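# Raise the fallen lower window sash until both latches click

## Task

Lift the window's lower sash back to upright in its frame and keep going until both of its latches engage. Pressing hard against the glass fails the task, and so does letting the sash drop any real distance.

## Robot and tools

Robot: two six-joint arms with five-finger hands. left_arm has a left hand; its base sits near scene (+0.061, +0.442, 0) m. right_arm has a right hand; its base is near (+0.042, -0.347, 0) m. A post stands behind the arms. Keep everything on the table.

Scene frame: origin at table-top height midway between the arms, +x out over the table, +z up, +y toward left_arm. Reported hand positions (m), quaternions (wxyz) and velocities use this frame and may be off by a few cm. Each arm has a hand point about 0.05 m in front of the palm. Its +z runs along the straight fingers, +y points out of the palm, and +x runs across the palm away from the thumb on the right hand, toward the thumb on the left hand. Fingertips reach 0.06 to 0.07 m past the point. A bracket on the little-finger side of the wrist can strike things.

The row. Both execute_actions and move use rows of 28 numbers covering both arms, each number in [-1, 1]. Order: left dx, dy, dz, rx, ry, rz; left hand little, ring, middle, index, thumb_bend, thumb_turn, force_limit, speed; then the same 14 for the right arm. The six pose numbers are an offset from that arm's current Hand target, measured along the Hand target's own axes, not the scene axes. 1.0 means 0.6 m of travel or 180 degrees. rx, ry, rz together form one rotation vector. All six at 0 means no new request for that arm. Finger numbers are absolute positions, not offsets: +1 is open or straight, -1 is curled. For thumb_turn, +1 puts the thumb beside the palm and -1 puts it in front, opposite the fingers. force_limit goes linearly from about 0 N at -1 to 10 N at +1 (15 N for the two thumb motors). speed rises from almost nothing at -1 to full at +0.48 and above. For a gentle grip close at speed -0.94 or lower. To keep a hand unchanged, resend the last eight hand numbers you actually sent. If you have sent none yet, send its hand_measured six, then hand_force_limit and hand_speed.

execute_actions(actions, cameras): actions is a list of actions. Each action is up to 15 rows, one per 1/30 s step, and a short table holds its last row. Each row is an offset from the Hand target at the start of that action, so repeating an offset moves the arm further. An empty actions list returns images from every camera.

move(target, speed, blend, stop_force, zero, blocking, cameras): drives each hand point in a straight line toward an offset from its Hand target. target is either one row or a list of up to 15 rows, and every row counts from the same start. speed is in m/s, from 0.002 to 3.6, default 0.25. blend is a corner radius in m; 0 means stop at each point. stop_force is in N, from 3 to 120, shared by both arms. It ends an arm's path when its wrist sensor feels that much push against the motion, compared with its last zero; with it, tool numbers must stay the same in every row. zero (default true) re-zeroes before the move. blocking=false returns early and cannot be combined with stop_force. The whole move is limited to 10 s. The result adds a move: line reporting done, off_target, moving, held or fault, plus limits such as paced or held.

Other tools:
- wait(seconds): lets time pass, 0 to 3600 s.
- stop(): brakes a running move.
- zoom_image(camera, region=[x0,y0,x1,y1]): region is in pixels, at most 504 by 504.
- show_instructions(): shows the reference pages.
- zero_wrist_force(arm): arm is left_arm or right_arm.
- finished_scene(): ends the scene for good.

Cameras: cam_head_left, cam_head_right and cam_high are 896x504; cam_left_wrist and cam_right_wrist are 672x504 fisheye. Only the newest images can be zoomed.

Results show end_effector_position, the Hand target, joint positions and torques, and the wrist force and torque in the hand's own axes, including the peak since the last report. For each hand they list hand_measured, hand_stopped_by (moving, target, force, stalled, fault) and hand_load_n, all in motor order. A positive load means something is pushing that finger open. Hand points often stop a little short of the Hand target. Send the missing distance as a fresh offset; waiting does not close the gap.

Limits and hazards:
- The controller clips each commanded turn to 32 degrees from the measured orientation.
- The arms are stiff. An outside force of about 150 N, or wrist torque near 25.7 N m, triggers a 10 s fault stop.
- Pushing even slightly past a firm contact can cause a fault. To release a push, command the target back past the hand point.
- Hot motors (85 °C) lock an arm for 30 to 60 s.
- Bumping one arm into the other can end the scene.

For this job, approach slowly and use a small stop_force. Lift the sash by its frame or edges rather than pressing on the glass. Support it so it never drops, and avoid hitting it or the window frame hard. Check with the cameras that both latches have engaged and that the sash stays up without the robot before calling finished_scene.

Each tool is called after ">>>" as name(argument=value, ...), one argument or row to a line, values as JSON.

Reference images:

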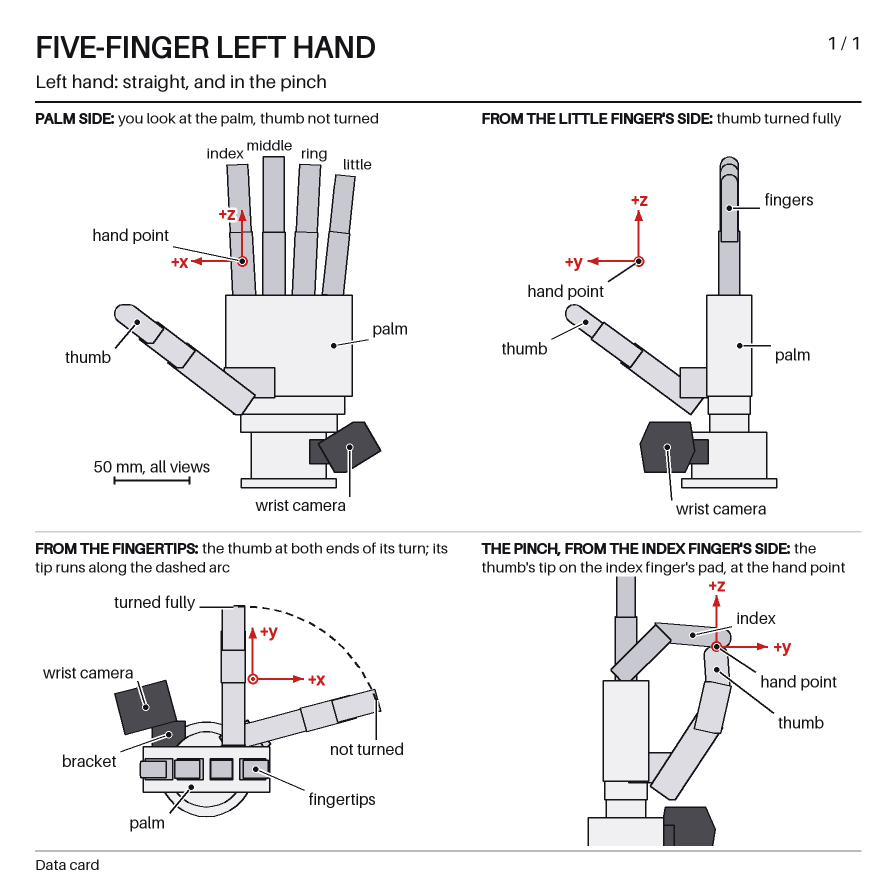

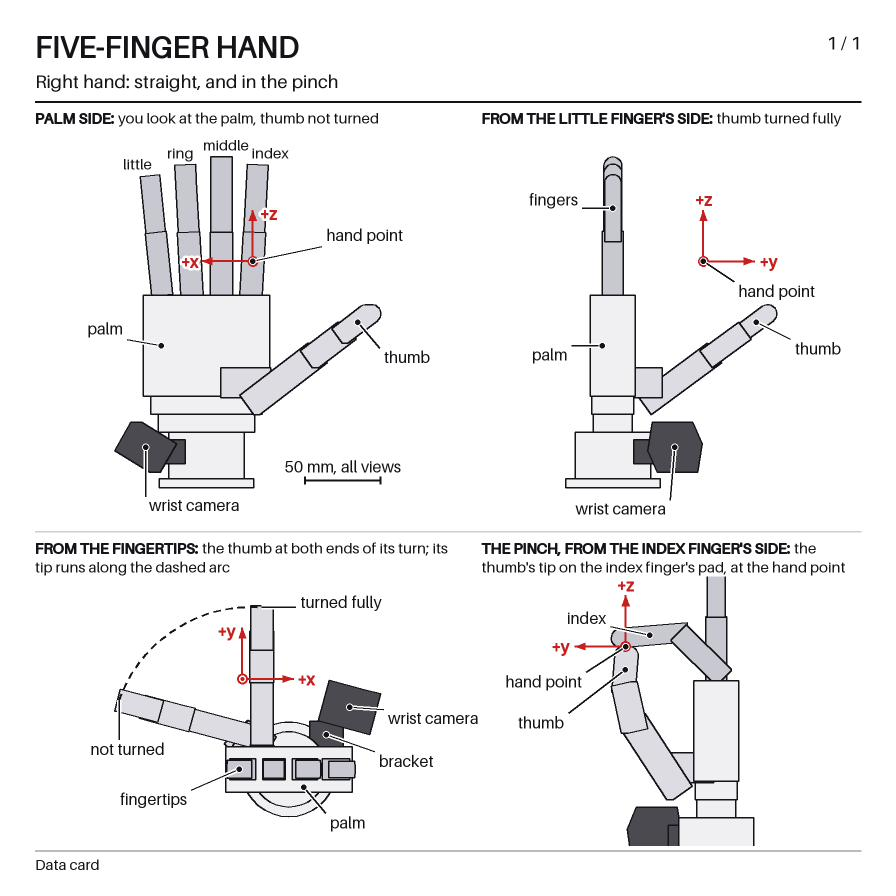

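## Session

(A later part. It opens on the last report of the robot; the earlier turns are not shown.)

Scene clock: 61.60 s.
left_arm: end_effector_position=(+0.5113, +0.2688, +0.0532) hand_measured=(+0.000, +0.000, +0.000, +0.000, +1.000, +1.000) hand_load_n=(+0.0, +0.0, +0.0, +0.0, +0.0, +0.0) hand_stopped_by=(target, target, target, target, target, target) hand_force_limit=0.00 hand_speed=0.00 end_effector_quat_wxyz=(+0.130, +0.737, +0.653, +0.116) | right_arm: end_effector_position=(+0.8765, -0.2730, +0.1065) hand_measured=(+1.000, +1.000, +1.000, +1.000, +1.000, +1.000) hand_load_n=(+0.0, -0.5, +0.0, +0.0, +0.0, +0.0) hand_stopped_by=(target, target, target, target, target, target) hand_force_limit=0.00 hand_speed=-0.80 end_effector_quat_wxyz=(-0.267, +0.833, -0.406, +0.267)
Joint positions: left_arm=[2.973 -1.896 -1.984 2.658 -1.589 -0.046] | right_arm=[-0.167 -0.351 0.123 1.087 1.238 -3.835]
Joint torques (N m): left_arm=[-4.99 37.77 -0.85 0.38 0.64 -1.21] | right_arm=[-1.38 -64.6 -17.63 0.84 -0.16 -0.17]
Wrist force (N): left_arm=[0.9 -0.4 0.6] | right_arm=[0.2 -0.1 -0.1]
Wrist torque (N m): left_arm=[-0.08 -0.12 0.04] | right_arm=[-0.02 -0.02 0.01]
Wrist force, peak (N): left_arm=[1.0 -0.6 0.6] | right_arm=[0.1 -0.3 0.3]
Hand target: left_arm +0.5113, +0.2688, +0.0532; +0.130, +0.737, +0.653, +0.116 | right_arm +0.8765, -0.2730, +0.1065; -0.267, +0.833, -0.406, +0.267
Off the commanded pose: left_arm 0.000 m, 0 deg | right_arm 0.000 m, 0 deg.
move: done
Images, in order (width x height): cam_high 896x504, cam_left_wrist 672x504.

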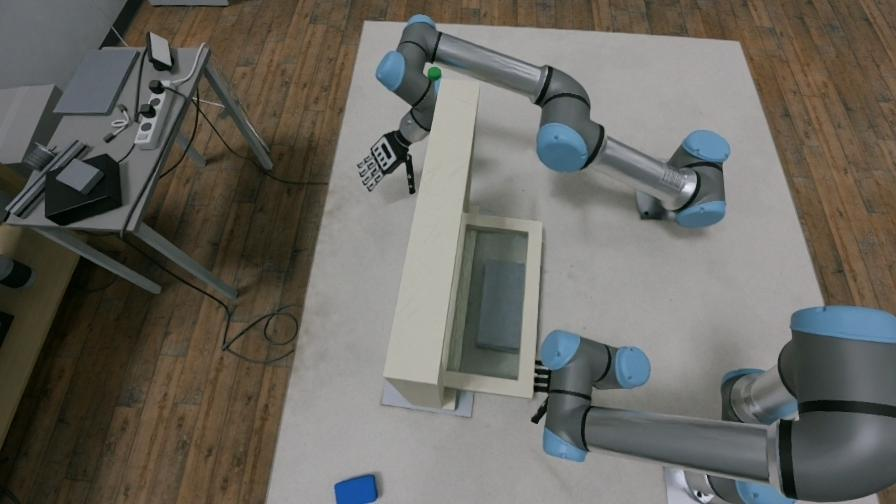

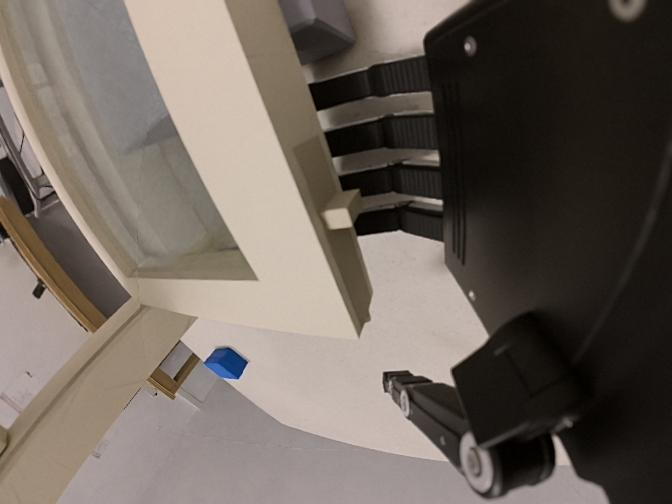

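>>> move(
  target=[0,0.0235,-0.05,0,0,0,0,0,0,0,1,1,0,0,0,0,0,0,0,0,1,1,1,1,1,1,0,-0.8],
  speed=0.03,
  stop_force=25,
  cameras=["all"],
)

>>> zoom_image(
  camera="cam_left_wrist",
  region=[100, 0, 560, 400],
)

Scene clock: 66.13 s.
left_arm: end_effector_position=(+0.5142, +0.2684, +0.0862) hand_measured=(+0.000, +0.000, +0.000, +0.000, +1.000, +1.000) hand_load_n=(+0.0, +0.0, +8.5, +1.5, +0.0, +0.0) hand_stopped_by=(target, target, target, target, target, target) hand_force_limit=0.00 hand_speed=0.00 end_effector_quat_wxyz=(+0.130, +0.737, +0.653, +0.116) | right_arm: end_effector_position=(+0.8765, -0.2730, +0.1065) hand_measured=(+1.000, +1.000, +1.000, +1.000, +1.000, +1.000) hand_load_n=(+0.0, +0.0, +0.0, +0.0, +0.0, +0.0) hand_stopped_by=(target, target, target, target, target, target) hand_force_limit=0.00 hand_speed=-0.80 end_effector_quat_wxyz=(-0.267, +0.833, -0.406, +0.267)
Joint positions: left_arm=[2.974 -1.848 -1.942 2.568 -1.588 -0.045] | right_arm=[-0.167 -0.351 0.123 1.087 1.238 -3.835]
Joint torques (N m): left_arm=[6.21 22.45 4.33 0.9 1.85 1.61] | right_arm=[0.22 -66.01 -19.1 0.86 -0.18 -0.16]
Wrist force (N): left_arm=[0.3 -8.0 5.8] | right_arm=[0.1 0.0 0.0]
Wrist torque (N m): left_arm=[-0.30 0.03 0.18] | right_arm=[-0.01 -0.01 0.00]
Wrist force, peak (N): left_arm=[0.6 -13.4 5.8] | right_arm=[0.4 -0.3 0.2]
Hand target: left_arm +0.5142, +0.2684, +0.0862; +0.130, +0.737, +0.653, +0.116 | right_arm +0.8765, -0.2730, +0.1065; -0.267, +0.833, -0.406, +0.267
Off the commanded pose: left_arm 0.000 m, 0 deg | right_arm 0.000 m, 0 deg.
move: done

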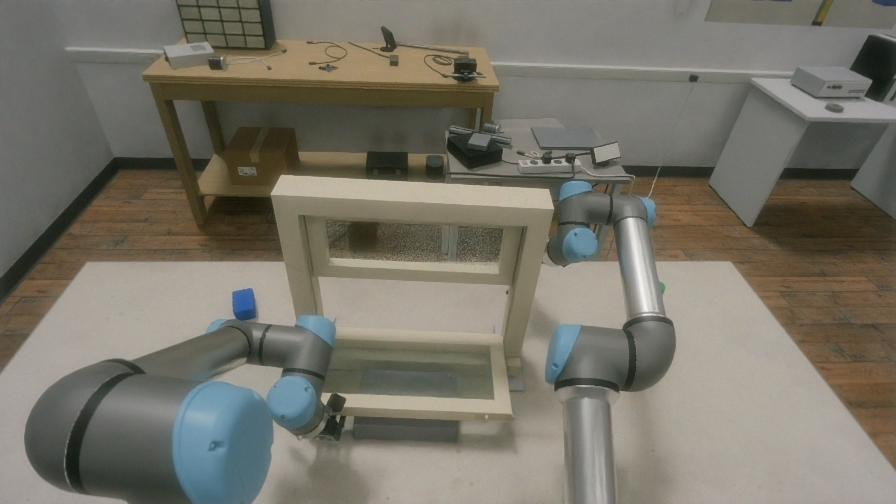

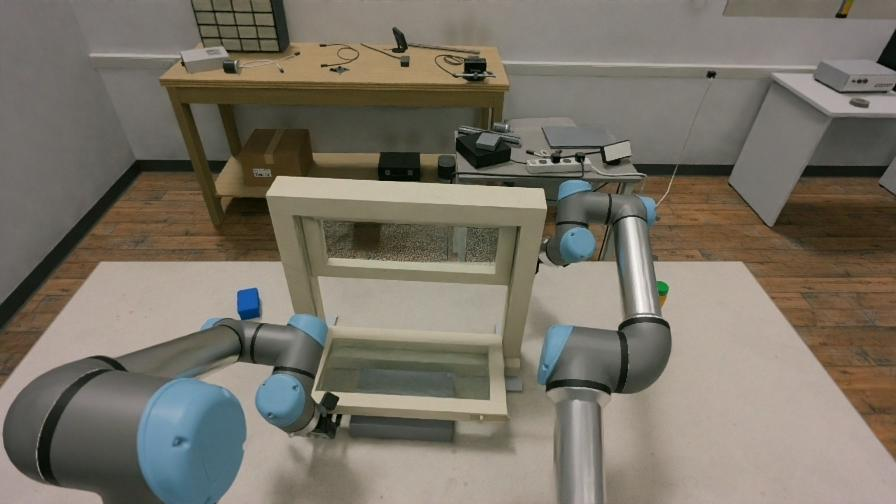

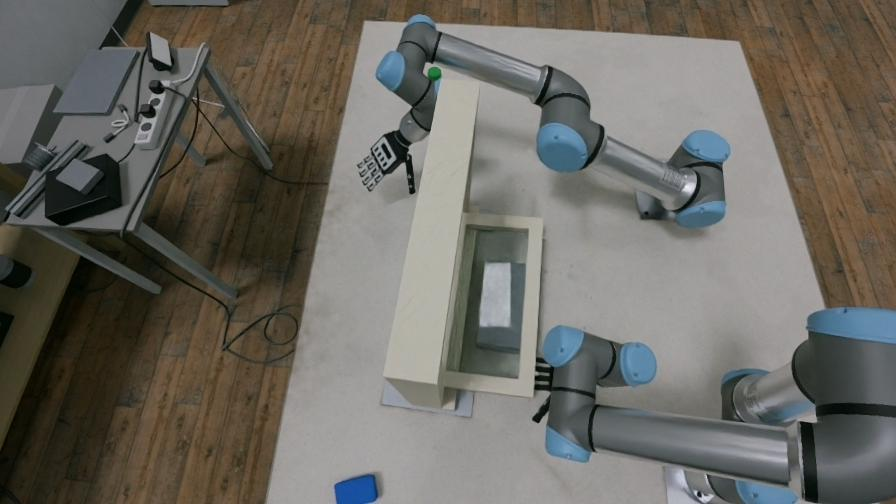

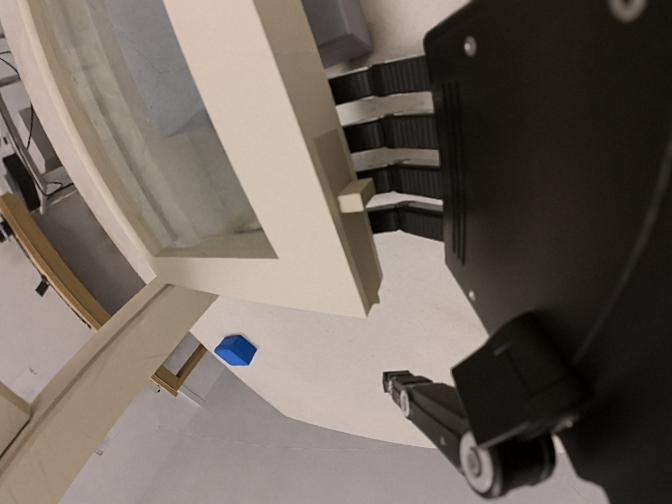

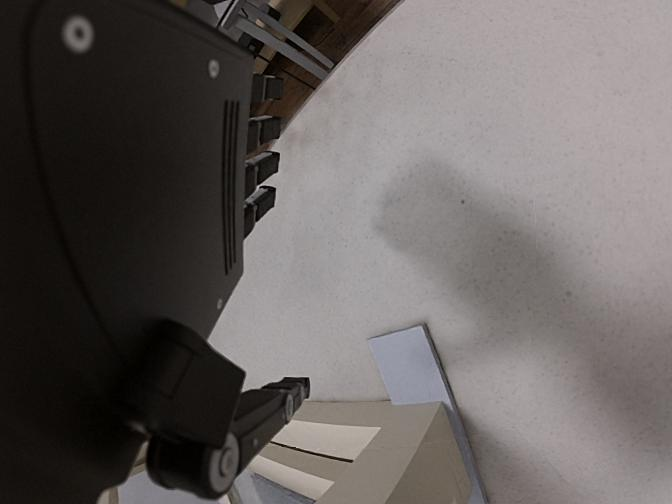

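Scaled by 1.096 from the camera's image (finer frame: 960x720).

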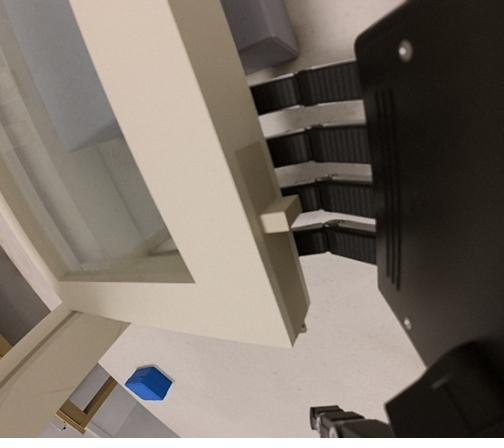

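>>> move(
  target=[
    [0,0.0169,-0.0563,0,0,0,0,0,0,0,1,1,0,0,0,0,0,0,0,0,1,1,1,1,1,1,0,-0.8],
    [0,0.047,-0.1062,0,0,0,0,0,0,0,1,1,0,0,0,0,0,0,0,0,1,1,1,1,1,1,0,-0.8],
  ],
  speed=0.04,
  blend=0.01,
  stop_force=25,
  cameras=["cam_left_wrist","cam_high","cam_head_left"],
)

>>> zoom_image(
  camera="cam_left_wrist",
  region=[100, 0, 560, 400],
)

Scene clock: 71.70 s.
left_arm: end_effector_position=(+0.5189, +0.2678, +0.1557) hand_measured=(+0.000, +0.000, +0.002, +0.000, +1.000, +1.000) hand_load_n=(+0.0, +0.0, +10.0, +0.0, +0.0, +0.0) hand_stopped_by=(target, target, target, target, target, target) hand_force_limit=0.00 hand_speed=0.00 end_effector_quat_wxyz=(+0.130, +0.737, +0.653, +0.116) | right_arm: end_effector_position=(+0.8765, -0.2730, +0.1065) hand_measured=(+1.000, +1.000, +1.000, +1.000, +1.000, +1.000) hand_load_n=(+0.0, +0.0, +0.0, +0.0, +0.0, +0.0) hand_stopped_by=(target, target, target, target, target, target) hand_force_limit=0.00 hand_speed=-0.80 end_effector_quat_wxyz=(-0.267, +0.833, -0.406, +0.267)
Joint positions: left_arm=[2.974 -1.767 -1.839 2.384 -1.588 -0.045] | right_arm=[-0.167 -0.351 0.123 1.087 1.238 -3.835]
Joint torques (N m): left_arm=[3.75 19.09 3.57 -1.01 1.63 0.87] | right_arm=[-1.36 -64.08 -18.16 0.82 -0.18 -0.26]
Wrist force (N): left_arm=[0.9 -3.0 7.4] | right_arm=[0.0 -0.1 0.3]
Wrist torque (N m): left_arm=[-0.20 0.02 0.10] | right_arm=[-0.04 0.00 0.00]
Wrist force, peak (N): left_arm=[-0.6 1.8 10.7] | right_arm=[0.2 -0.3 -0.1]
Hand target: left_arm +0.5189, +0.2677, +0.1557; +0.130, +0.737, +0.653, +0.116 | right_arm +0.8765, -0.2730, +0.1065; -0.267, +0.833, -0.406, +0.267
Off the commanded pose: left_arm 0.000 m, 0 deg | right_arm 0.000 m, 0 deg.
move: done
Images, in order (width x height): cam_head_left 896x504, cam_high 896x504, cam_left_wrist 672x504.

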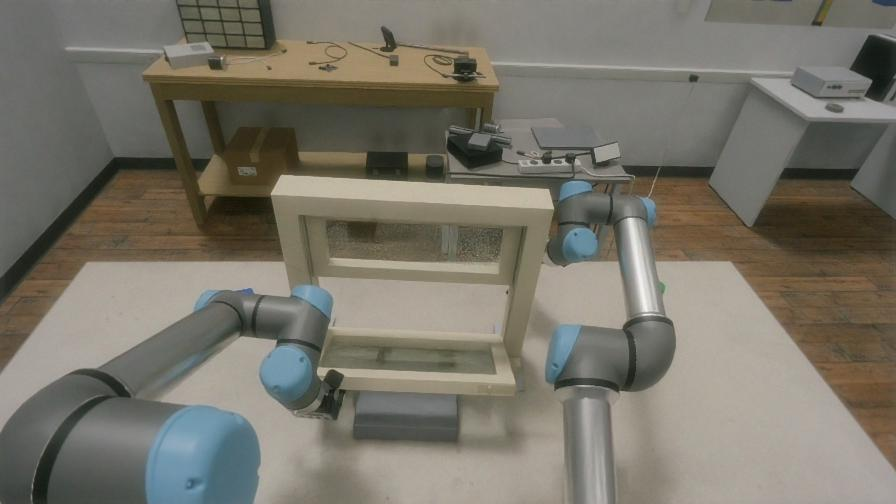

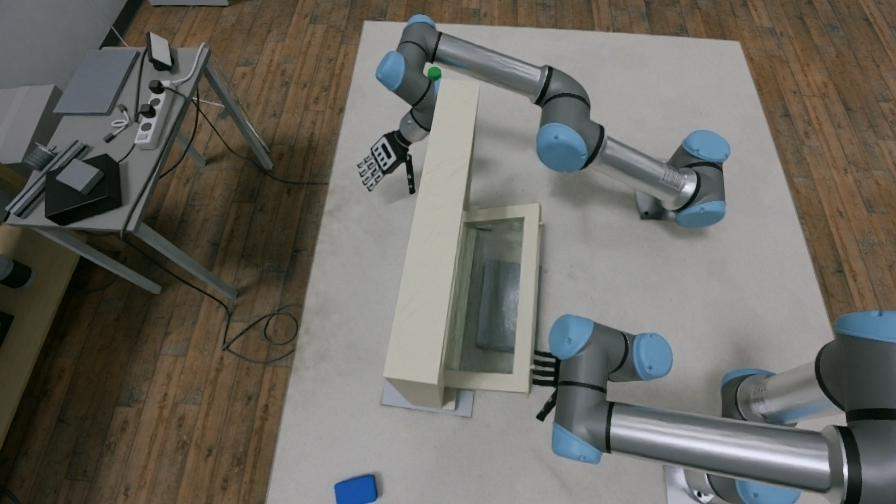

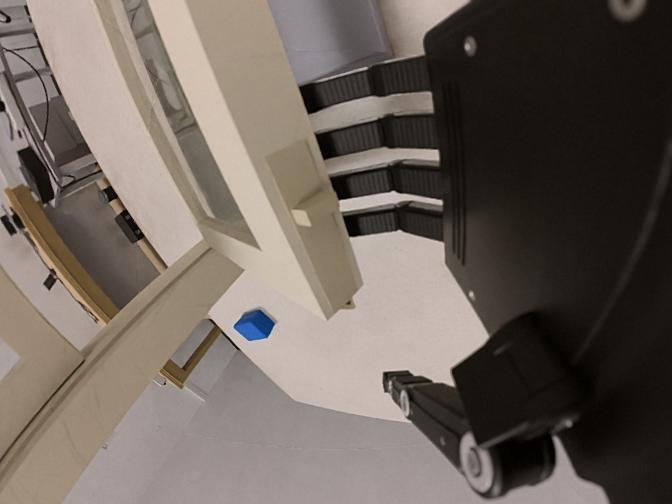

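Scaled by 1.096 from the camera's image (finer frame: 960x720).

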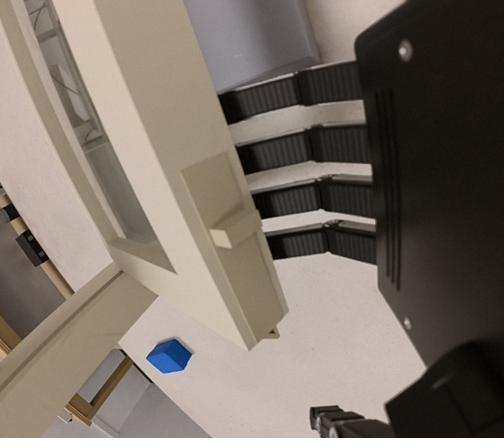

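>>> move(
  target=[0,0,0,0,0,0,0,0,0.06,0,1,1,0,-0.8,0,0,0,0,0,0,1,1,1,1,1,1,0,-0.8],
)

Scene clock: 74.20 s.
left_arm: end_effector_position=(+0.5188, +0.2678, +0.1557) hand_measured=(+0.000, +0.000, +0.060, +0.000, +1.000, +1.000) hand_load_n=(+0.0, +0.0, +0.0, +7.0, +0.0, +0.0) hand_stopped_by=(target, target, target, target, target, target) hand_force_limit=0.00 hand_speed=-0.80 end_effector_quat_wxyz=(+0.130, +0.737, +0.653, +0.116) | right_arm: end_effector_position=(+0.8765, -0.2730, +0.1065) hand_measured=(+1.000, +1.000, +1.000, +1.000, +1.000, +1.000) hand_load_n=(+0.0, +0.0, +0.0, +0.0, +0.0, +0.0) hand_stopped_by=(target, target, target, target, target, target) hand_force_limit=0.00 hand_speed=-0.80 end_effector_quat_wxyz=(-0.267, +0.833, -0.406, +0.267)
Joint positions: left_arm=[2.974 -1.767 -1.839 2.384 -1.588 -0.045] | right_arm=[-0.167 -0.351 0.123 1.087 1.238 -3.835]
Joint torques (N m): left_arm=[-4.47 19.66 13.48 2.59 0.67 -1.54] | right_arm=[-0.38 -64.29 -18.58 0.79 -0.11 -0.39]
Wrist force (N): left_arm=[-0.2 -10.1 2.6] | right_arm=[0.2 -0.1 -0.1]
Wrist torque (N m): left_arm=[-0.37 -0.04 0.05] | right_arm=[-0.01 -0.02 0.01]
Wrist force, peak (N): left_arm=[-0.2 -10.1 2.6] | right_arm=[0.2 -0.2 0.2]
Hand target: left_arm +0.5189, +0.2677, +0.1557; +0.130, +0.737, +0.653, +0.116 | right_arm +0.8765, -0.2730, +0.1065; -0.267, +0.833, -0.406, +0.267
Off the commanded pose: left_arm 0.000 m, 0 deg | right_arm 0.000 m, 0 deg.
move: done

>>> move(
  target=[
    [0,0.0472,-0.0556,0,0,0,0,0,0.04,0,1,1,0,-0.8,0,0,0,0,0,0,1,1,1,1,1,1,0,-0.8],
    [0,0.1033,-0.102,0,0,0,0,0,0.04,0,1,1,0,-0.8,0,0,0,0,0,0,1,1,1,1,1,1,0,-0.8],
  ],
  speed=0.05,
  blend=0.01,
  stop_force=25,
  cameras=["cam_left_wrist","cam_high","cam_head_left"],
)

>>> zoom_image(
  camera="cam_left_wrist",
  region=[100, 0, 560, 400],
)

Scene clock: 78.37 s.
left_arm: end_effector_position=(+0.5559, +0.2632, +0.2344) hand_measured=(+0.000, +0.000, +0.042, +0.000, +1.000, +1.000) hand_load_n=(+0.0, +0.0, +6.5, +0.0, +0.0, +0.0) hand_stopped_by=(target, target, target, target, target, target) hand_force_limit=0.00 hand_speed=-0.80 end_effector_quat_wxyz=(+0.130, +0.737, +0.653, +0.116) | right_arm: end_effector_position=(+0.8765, -0.2730, +0.1065) hand_measured=(+1.000, +1.000, +1.000, +1.000, +1.000, +1.000) hand_load_n=(+0.0, +0.0, +0.0, +0.0, -0.5, +0.0) hand_stopped_by=(target, target, target, target, target, target) hand_force_limit=0.00 hand_speed=-0.80 end_effector_quat_wxyz=(-0.267, +0.833, -0.406, +0.267)
Joint positions: left_arm=[2.979 -1.783 -1.604 2.165 -1.587 -0.041] | right_arm=[-0.167 -0.351 0.123 1.087 1.238 -3.835]
Joint torques (N m): left_arm=[-4.26 40.44 5.05 -0.63 0.32 -1.32] | right_arm=[-0.33 -65.7 -19.64 0.67 -0.1 -0.41]
Wrist force (N): left_arm=[0.5 -4.5 3.5] | right_arm=[0.0 -0.1 0.0]
Wrist torque (N m): left_arm=[-0.18 -0.02 0.11] | right_arm=[-0.02 -0.01 0.01]
Wrist force, peak (N): left_arm=[0.7 -12.8 2.2] | right_arm=[0.2 -0.1 0.3]
Hand target: left_arm +0.5559, +0.2632, +0.2344; +0.130, +0.737, +0.653, +0.116 | right_arm +0.8765, -0.2730, +0.1065; -0.267, +0.833, -0.406, +0.267
Off the commanded pose: left_arm 0.000 m, 0 deg | right_arm 0.000 m, 0 deg.
move: done
Images, in order (width x height): cam_head_left 896x504, cam_high 896x504, cam_left_wrist 672x504.

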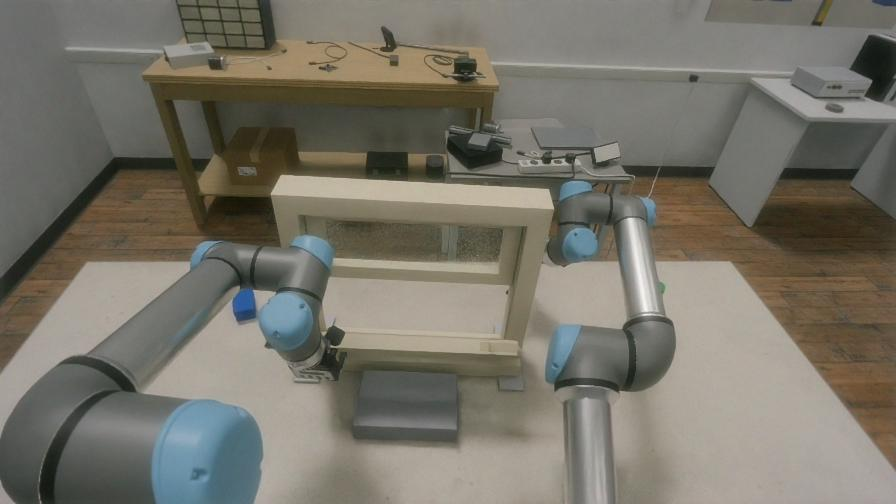

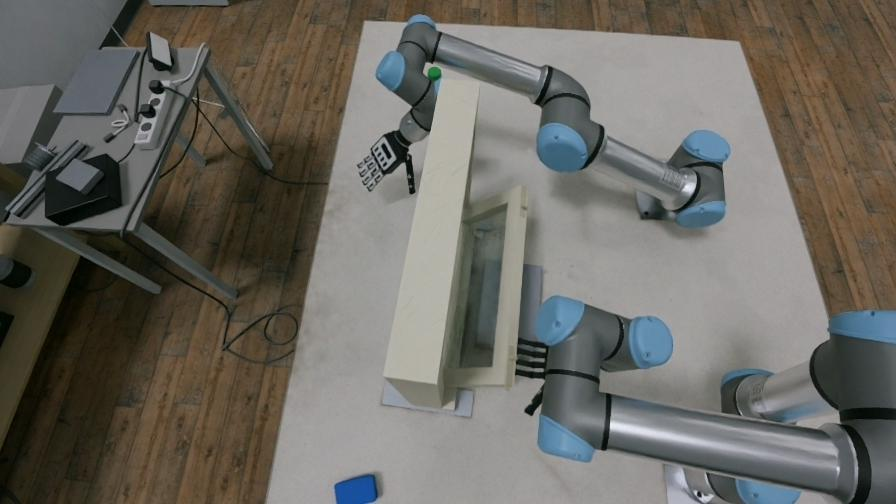

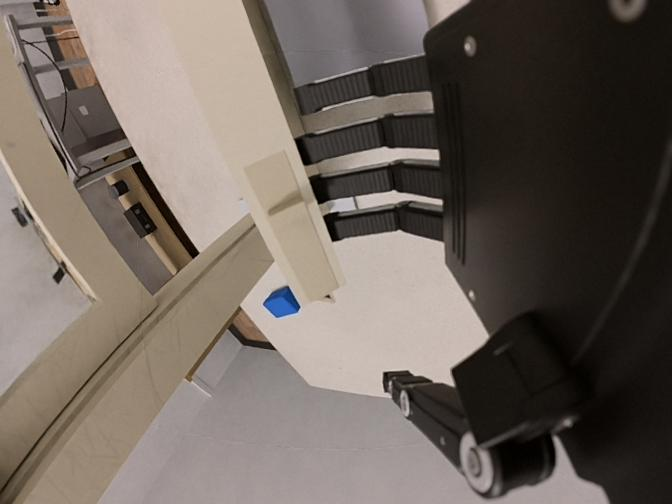

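Scaled by 1.096 from the camera's image (finer frame: 960x720).

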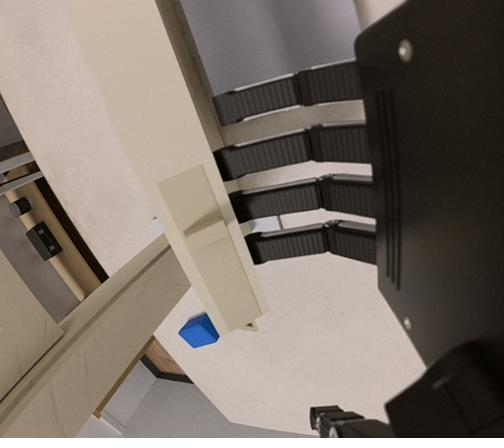

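>>> move(
  target=[
    [0,0.0568,-0.021,0,0,0,0,0,0.04,0,1,1,0,-0.8,0,0,0,0,0,0,1,1,1,1,1,1,0,-0.8],
    [0,0.1088,-0.0387,0,0,0,0,0,0.04,0,1,1,0,-0.8,0,0,0,0,0,0,1,1,1,1,1,1,0,-0.8],
  ],
  speed=0.05,
  blend=0.01,
  stop_force=25,
  cameras=["cam_left_wrist","cam_high","cam_head_left"],
)

>>> zoom_image(
  camera="cam_left_wrist",
  region=[100, 0, 560, 400],
)

>>> zoom_image(
  camera="cam_head_left",
  region=[260, 160, 580, 460],
)

Scene clock: 85.50 s.
left_arm: end_effector_position=(+0.6089, +0.2567, +0.2786) hand_measured=(+0.000, +0.000, +0.040, +0.000, +1.000, +1.000) hand_load_n=(+0.0, +0.0, +3.5, +0.0, +0.0, +0.0) hand_stopped_by=(target, target, target, target, target, target) hand_force_limit=0.00 hand_speed=-0.80 end_effector_quat_wxyz=(+0.130, +0.737, +0.653, +0.116) | right_arm: end_effector_position=(+0.8765, -0.2730, +0.1065) hand_measured=(+1.000, +1.000, +1.000, +1.000, +1.000, +1.000) hand_load_n=(+0.0, +0.0, +0.0, +0.0, +0.0, +0.0) hand_stopped_by=(target, target, target, target, target, target) hand_force_limit=0.00 hand_speed=-0.80 end_effector_quat_wxyz=(-0.267, +0.833, -0.406, +0.267)
Joint positions: left_arm=[2.984 -1.888 -1.355 2.021 -1.585 -0.036] | right_arm=[-0.167 -0.351 0.123 1.087 1.238 -3.835]
Joint torques (N m): left_arm=[-4.9 45.41 11.04 -0.32 -0.88 -1.64] | right_arm=[-0.63 -64.79 -18.21 0.83 0.07 -0.28]
Wrist force (N): left_arm=[0.3 -3.3 1.8] | right_arm=[0.1 -0.3 0.2]
Wrist torque (N m): left_arm=[-0.17 -0.02 0.08] | right_arm=[-0.07 -0.02 0.00]
Wrist force, peak (N): left_arm=[4.6 -7.0 -0.2] | right_arm=[0.2 -0.4 0.0]
Hand target: left_arm +0.6089, +0.2567, +0.2786; +0.130, +0.737, +0.653, +0.116 | right_arm +0.8765, -0.2730, +0.1065; -0.267, +0.833, -0.406, +0.267
Off the commanded pose: left_arm 0.000 m, 0 deg | right_arm 0.000 m, 0 deg.
move: done
Images, in order (width x height): cam_head_left 896x504, cam_high 896x504, cam_left_wrist 672x504.

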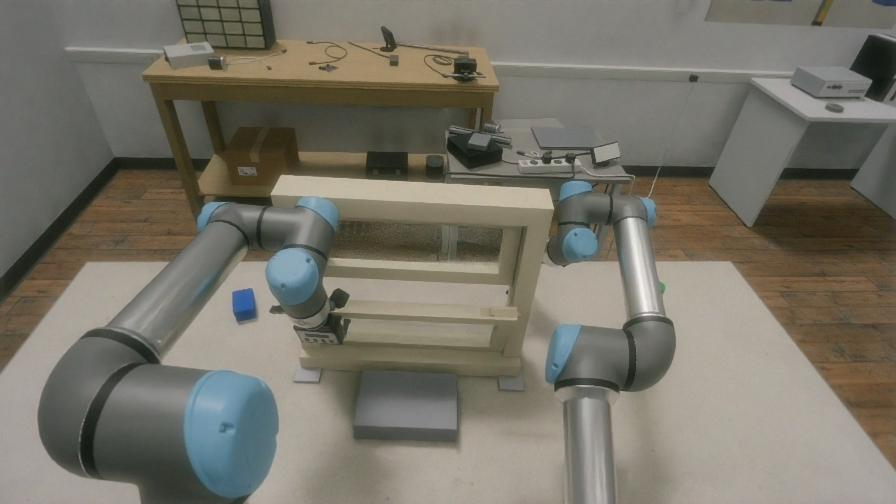

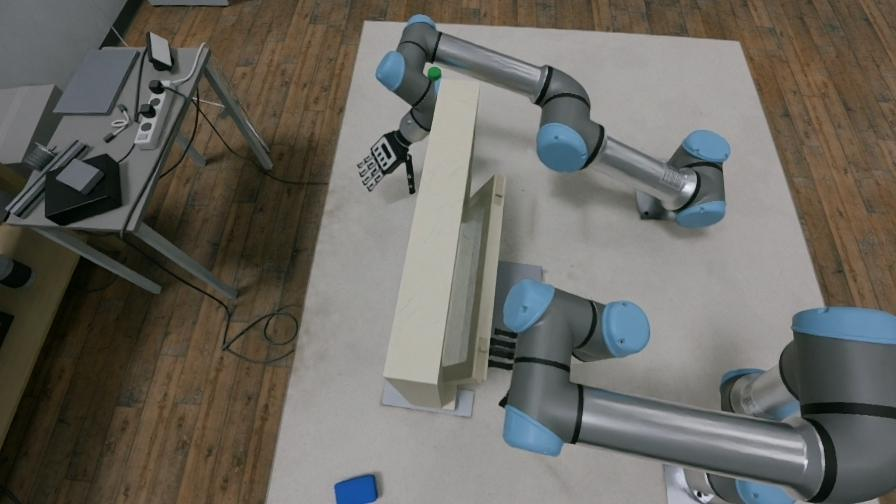

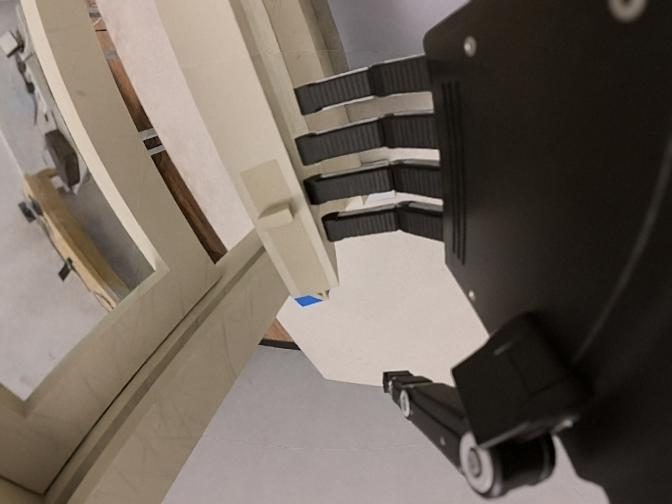

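Scaled by 1.096 from the camera's image (finer frame: 960x720).

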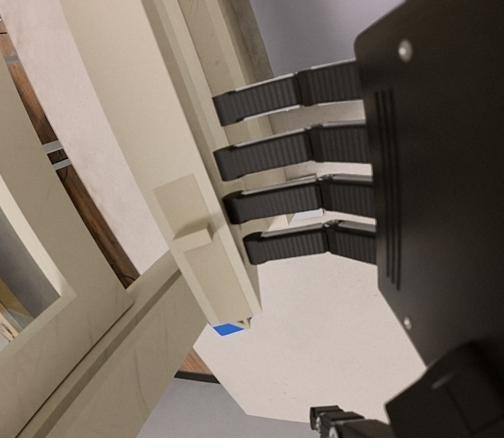

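Scaled by 1.575 from the camera's image (finer frame: 1280x720).

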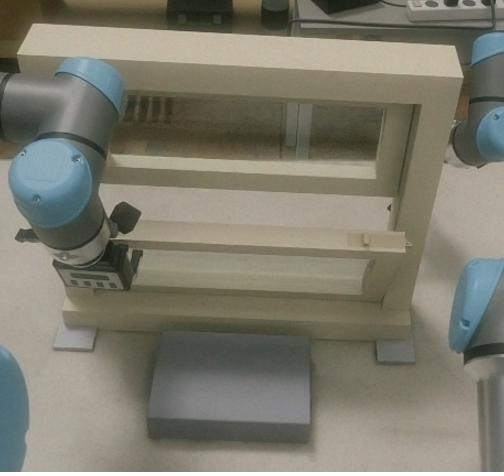

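>>> move(
  target=[
    [0,0.0013,0.011,0,0,0,0,0,0.04,0,1,1,0,-0.8,0,0,0,0,0,0,1,1,1,1,1,1,0,-0.8],
    [-0.2717,0.0013,0.011,0,0,0,0,0,0.04,0,1,1,0,-0.8,0,0,0,0,0,0,1,1,1,1,1,1,0,-0.8],
  ],
  speed=0.05,
  stop_force=25,
  cameras=["cam_left_wrist","cam_high","cam_head_left"],
)

>>> zoom_image(
  camera="cam_left_wrist",
  region=[100, 0, 560, 400],
)

>>> zoom_image(
  camera="cam_head_left",
  region=[260, 160, 580, 460],
)

Scene clock: 92.93 s.
left_arm: end_effector_position=(+0.5922, +0.0945, +0.2725) hand_measured=(+0.000, +0.000, +0.040, +0.000, +1.000, +1.000) hand_load_n=(+0.0, +0.0, +2.0, +0.0, -0.5, +0.0) hand_stopped_by=(target, target, target, target, target, target) hand_force_limit=0.00 hand_speed=-0.80 end_effector_quat_wxyz=(+0.130, +0.737, +0.653, +0.116) | right_arm: end_effector_position=(+0.8765, -0.2730, +0.1065) hand_measured=(+1.000, +1.000, +1.000, +1.000, +1.000, +1.000) hand_load_n=(+0.0, -0.5, +0.0, +0.0, +0.0, -0.5) hand_stopped_by=(target, target, target, target, target, target) hand_force_limit=0.00 hand_speed=-0.80 end_effector_quat_wxyz=(-0.267, +0.833, -0.406, +0.267)
Joint positions: left_arm=[2.645 -2.099 -1.071 1.925 -1.698 -0.356] | right_arm=[-0.167 -0.351 0.123 1.087 1.238 -3.835]
Joint torques (N m): left_arm=[8.64 52.66 5.15 0.59 0.99 1.07] | right_arm=[-0.57 -65.24 -18.44 0.66 -0.03 -0.39]
Wrist force (N): left_arm=[-2.4 -3.5 0.7] | right_arm=[0.1 -0.1 0.0]
Wrist torque (N m): left_arm=[-0.21 -0.02 0.08] | right_arm=[-0.03 -0.02 0.01]
Wrist force, peak (N): left_arm=[3.9 -4.7 0.1] | right_arm=[0.3 0.0 0.2]
Hand target: left_arm +0.5922, +0.0945, +0.2725; +0.130, +0.737, +0.653, +0.116 | right_arm +0.8765, -0.2730, +0.1065; -0.267, +0.833, -0.406, +0.267
Off the commanded pose: left_arm 0.000 m, 0 deg | right_arm 0.000 m, 0 deg.
move: done
Images, in order (width x height): cam_head_left 896x504, cam_high 896x504, cam_left_wrist 672x504.

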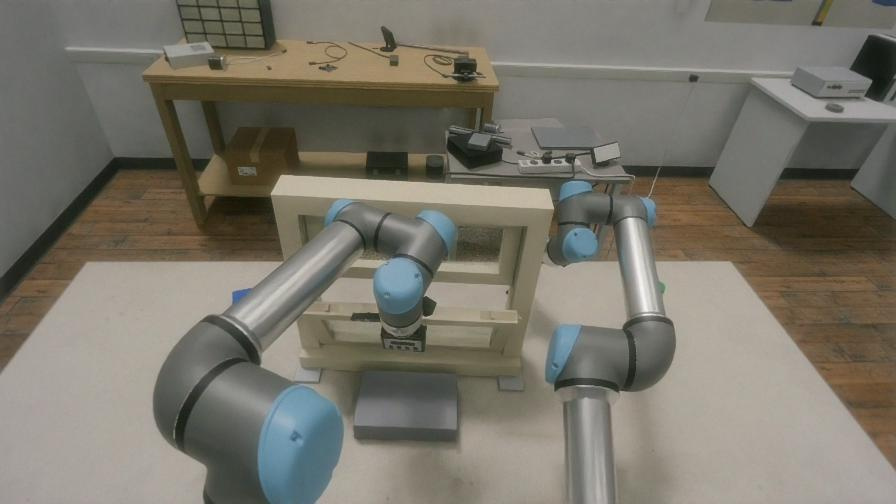

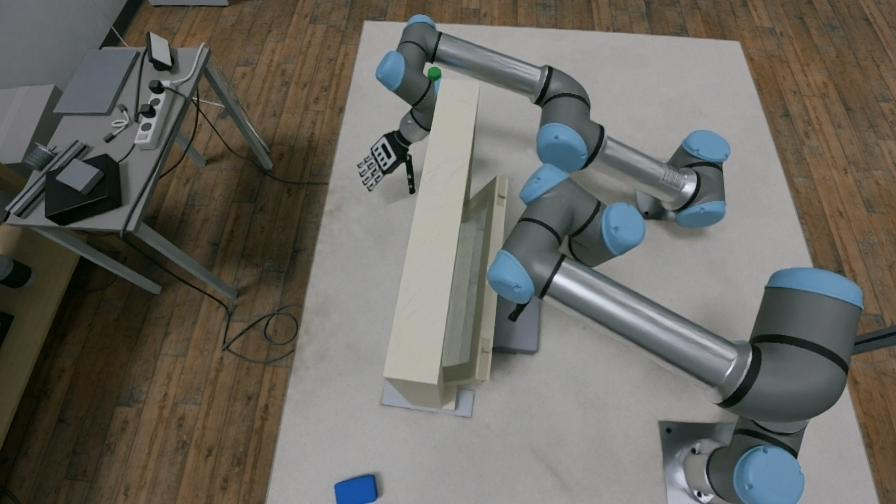

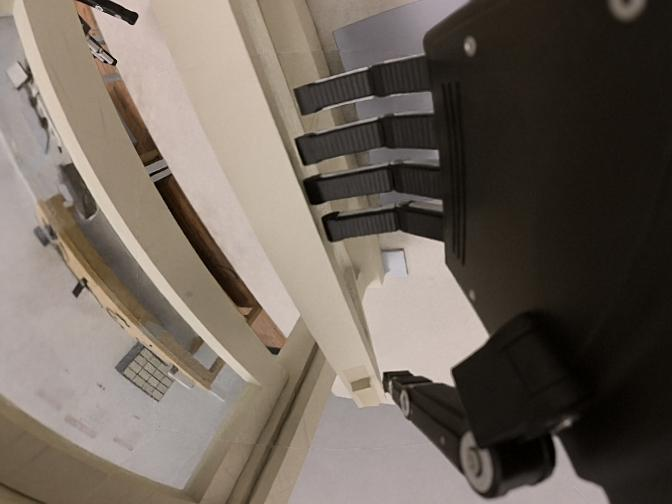

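Scaled by 1.096 from the camera's image (finer frame: 960x720).

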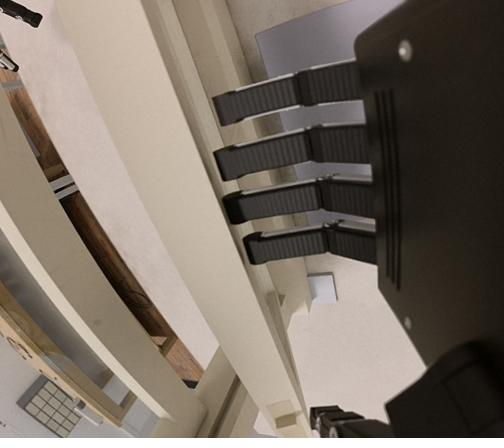

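Scaled by 1.575 from the camera's image (finer frame: 1280x720).

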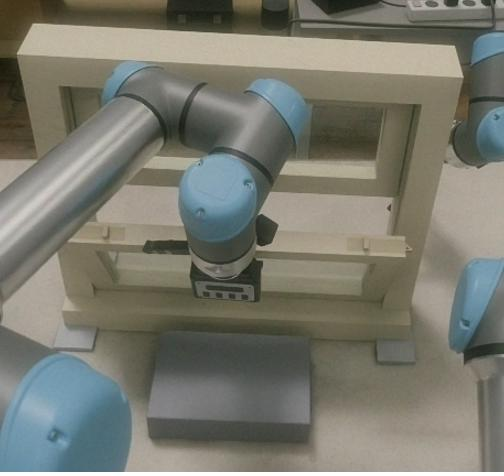

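>>> move(
  target=[
    [0,0.0534,-0.0049,0,0,0,0,0,0.04,0,1,1,0,-0.8,0,0,0,0,0,0,1,1,1,1,1,1,0,-0.8],
    [0,0.0953,-0.0024,0,0,0,0,0,0.04,0,1,1,0,-0.8,0,0,0,0,0,0,1,1,1,1,1,1,0,-0.8],
  ],
  speed=0.03,
  blend=0.005,
  stop_force=15,
  cameras=["cam_left_wrist","cam_high","cam_head_left"],
)

>>> zoom_image(
  camera="cam_left_wrist",
  region=[100, 0, 560, 400],
)

>>> zoom_image(
  camera="cam_head_left",
  region=[260, 160, 580, 460],
)

Scene clock: 97.80 s.
left_arm: end_effector_position=(+0.6451, +0.0881, +0.2934) hand_measured=(+0.000, +0.000, +0.040, +0.000, +1.000, +1.000) hand_load_n=(+0.0, +0.0, +1.0, +0.0, +0.0, +0.0) hand_stopped_by=(target, target, target, target, target, target) hand_force_limit=0.00 hand_speed=-0.80 end_effector_quat_wxyz=(+0.130, +0.737, +0.653, +0.116) | right_arm: end_effector_position=(+0.8765, -0.2730, +0.1065) hand_measured=(+1.000, +1.000, +1.000, +1.000, +1.000, +1.000) hand_load_n=(+0.0, +0.0, -0.5, +0.0, +0.0, +0.0) hand_stopped_by=(target, target, target, target, target, target) hand_force_limit=0.00 hand_speed=-0.80 end_effector_quat_wxyz=(-0.267, +0.833, -0.406, +0.267)
Joint positions: left_arm=[2.68 -2.233 -0.8 1.793 -1.687 -0.323] | right_arm=[-0.167 -0.351 0.123 1.087 1.238 -3.835]
Joint torques (N m): left_arm=[-5.4 58.43 4.84 0.5 -1.61 -1.82] | right_arm=[-0.83 -65.19 -18.9 0.74 0.05 -0.41]
Wrist force (N): left_arm=[0.9 -1.2 0.8] | right_arm=[0.1 -0.1 0.0]
Wrist torque (N m): left_arm=[-0.14 -0.10 0.03] | right_arm=[-0.02 -0.01 0.00]
Wrist force, peak (N): left_arm=[-2.5 -5.4 1.1] | right_arm=[0.2 0.3 0.3]
Hand target: left_arm +0.6451, +0.0881, +0.2934; +0.130, +0.737, +0.653, +0.116 | right_arm +0.8765, -0.2730, +0.1065; -0.267, +0.833, -0.406, +0.267
Off the commanded pose: left_arm 0.000 m, 0 deg | right_arm 0.000 m, 0 deg.
move: done
Images, in order (width x height): cam_head_left 896x504, cam_high 896x504, cam_left_wrist 672x504.

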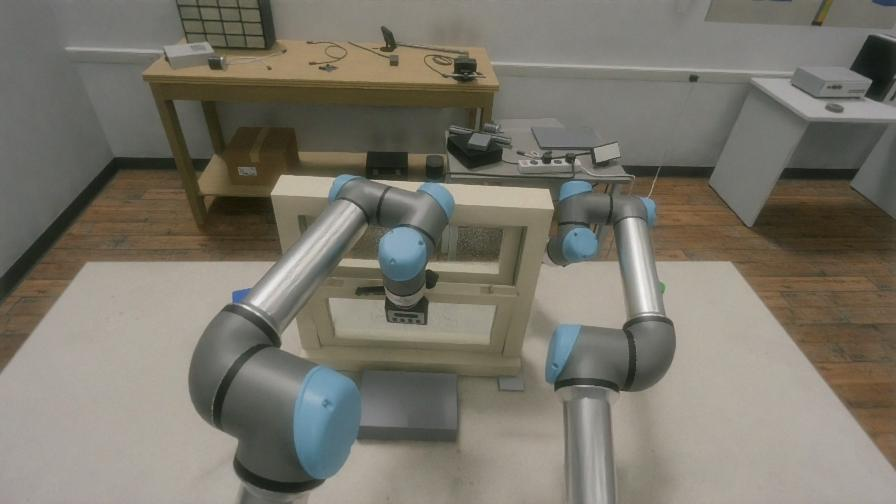

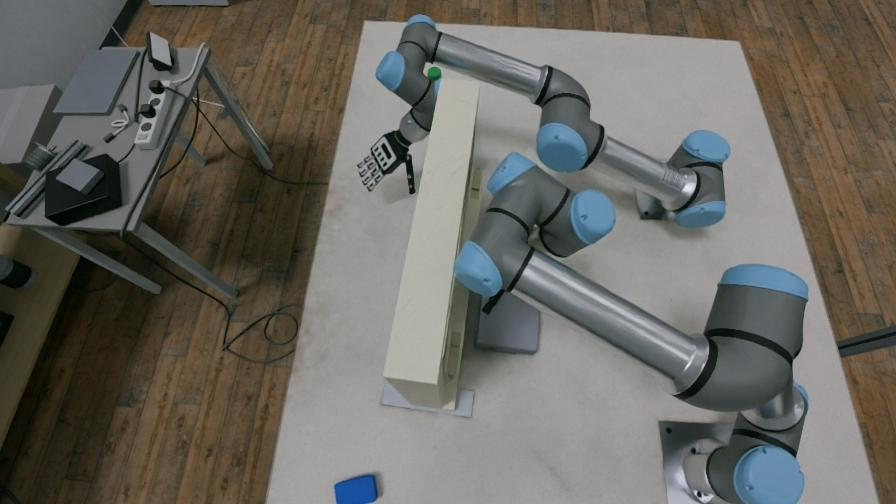

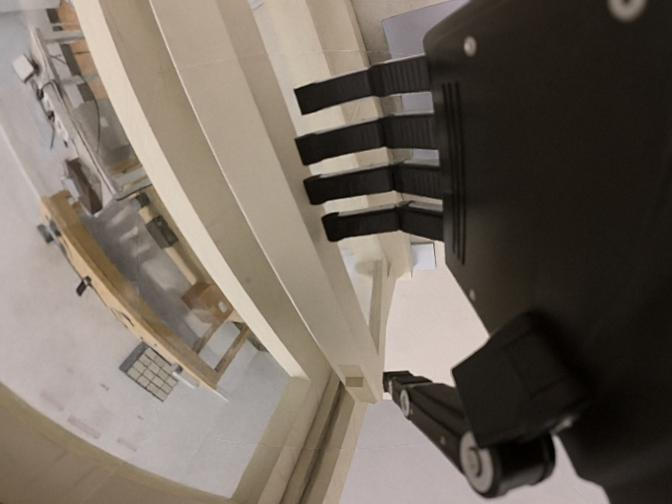

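Scaled by 1.096 from the camera's image (finer frame: 960x720).

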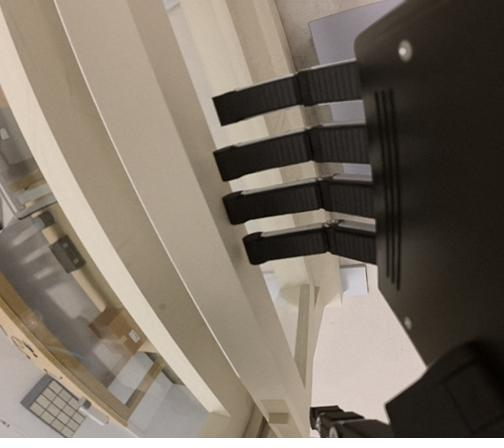

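Scaled by 1.575 from the camera's image (finer frame: 1280x720).

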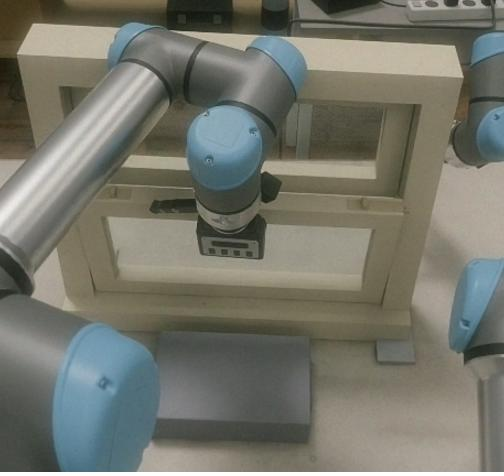

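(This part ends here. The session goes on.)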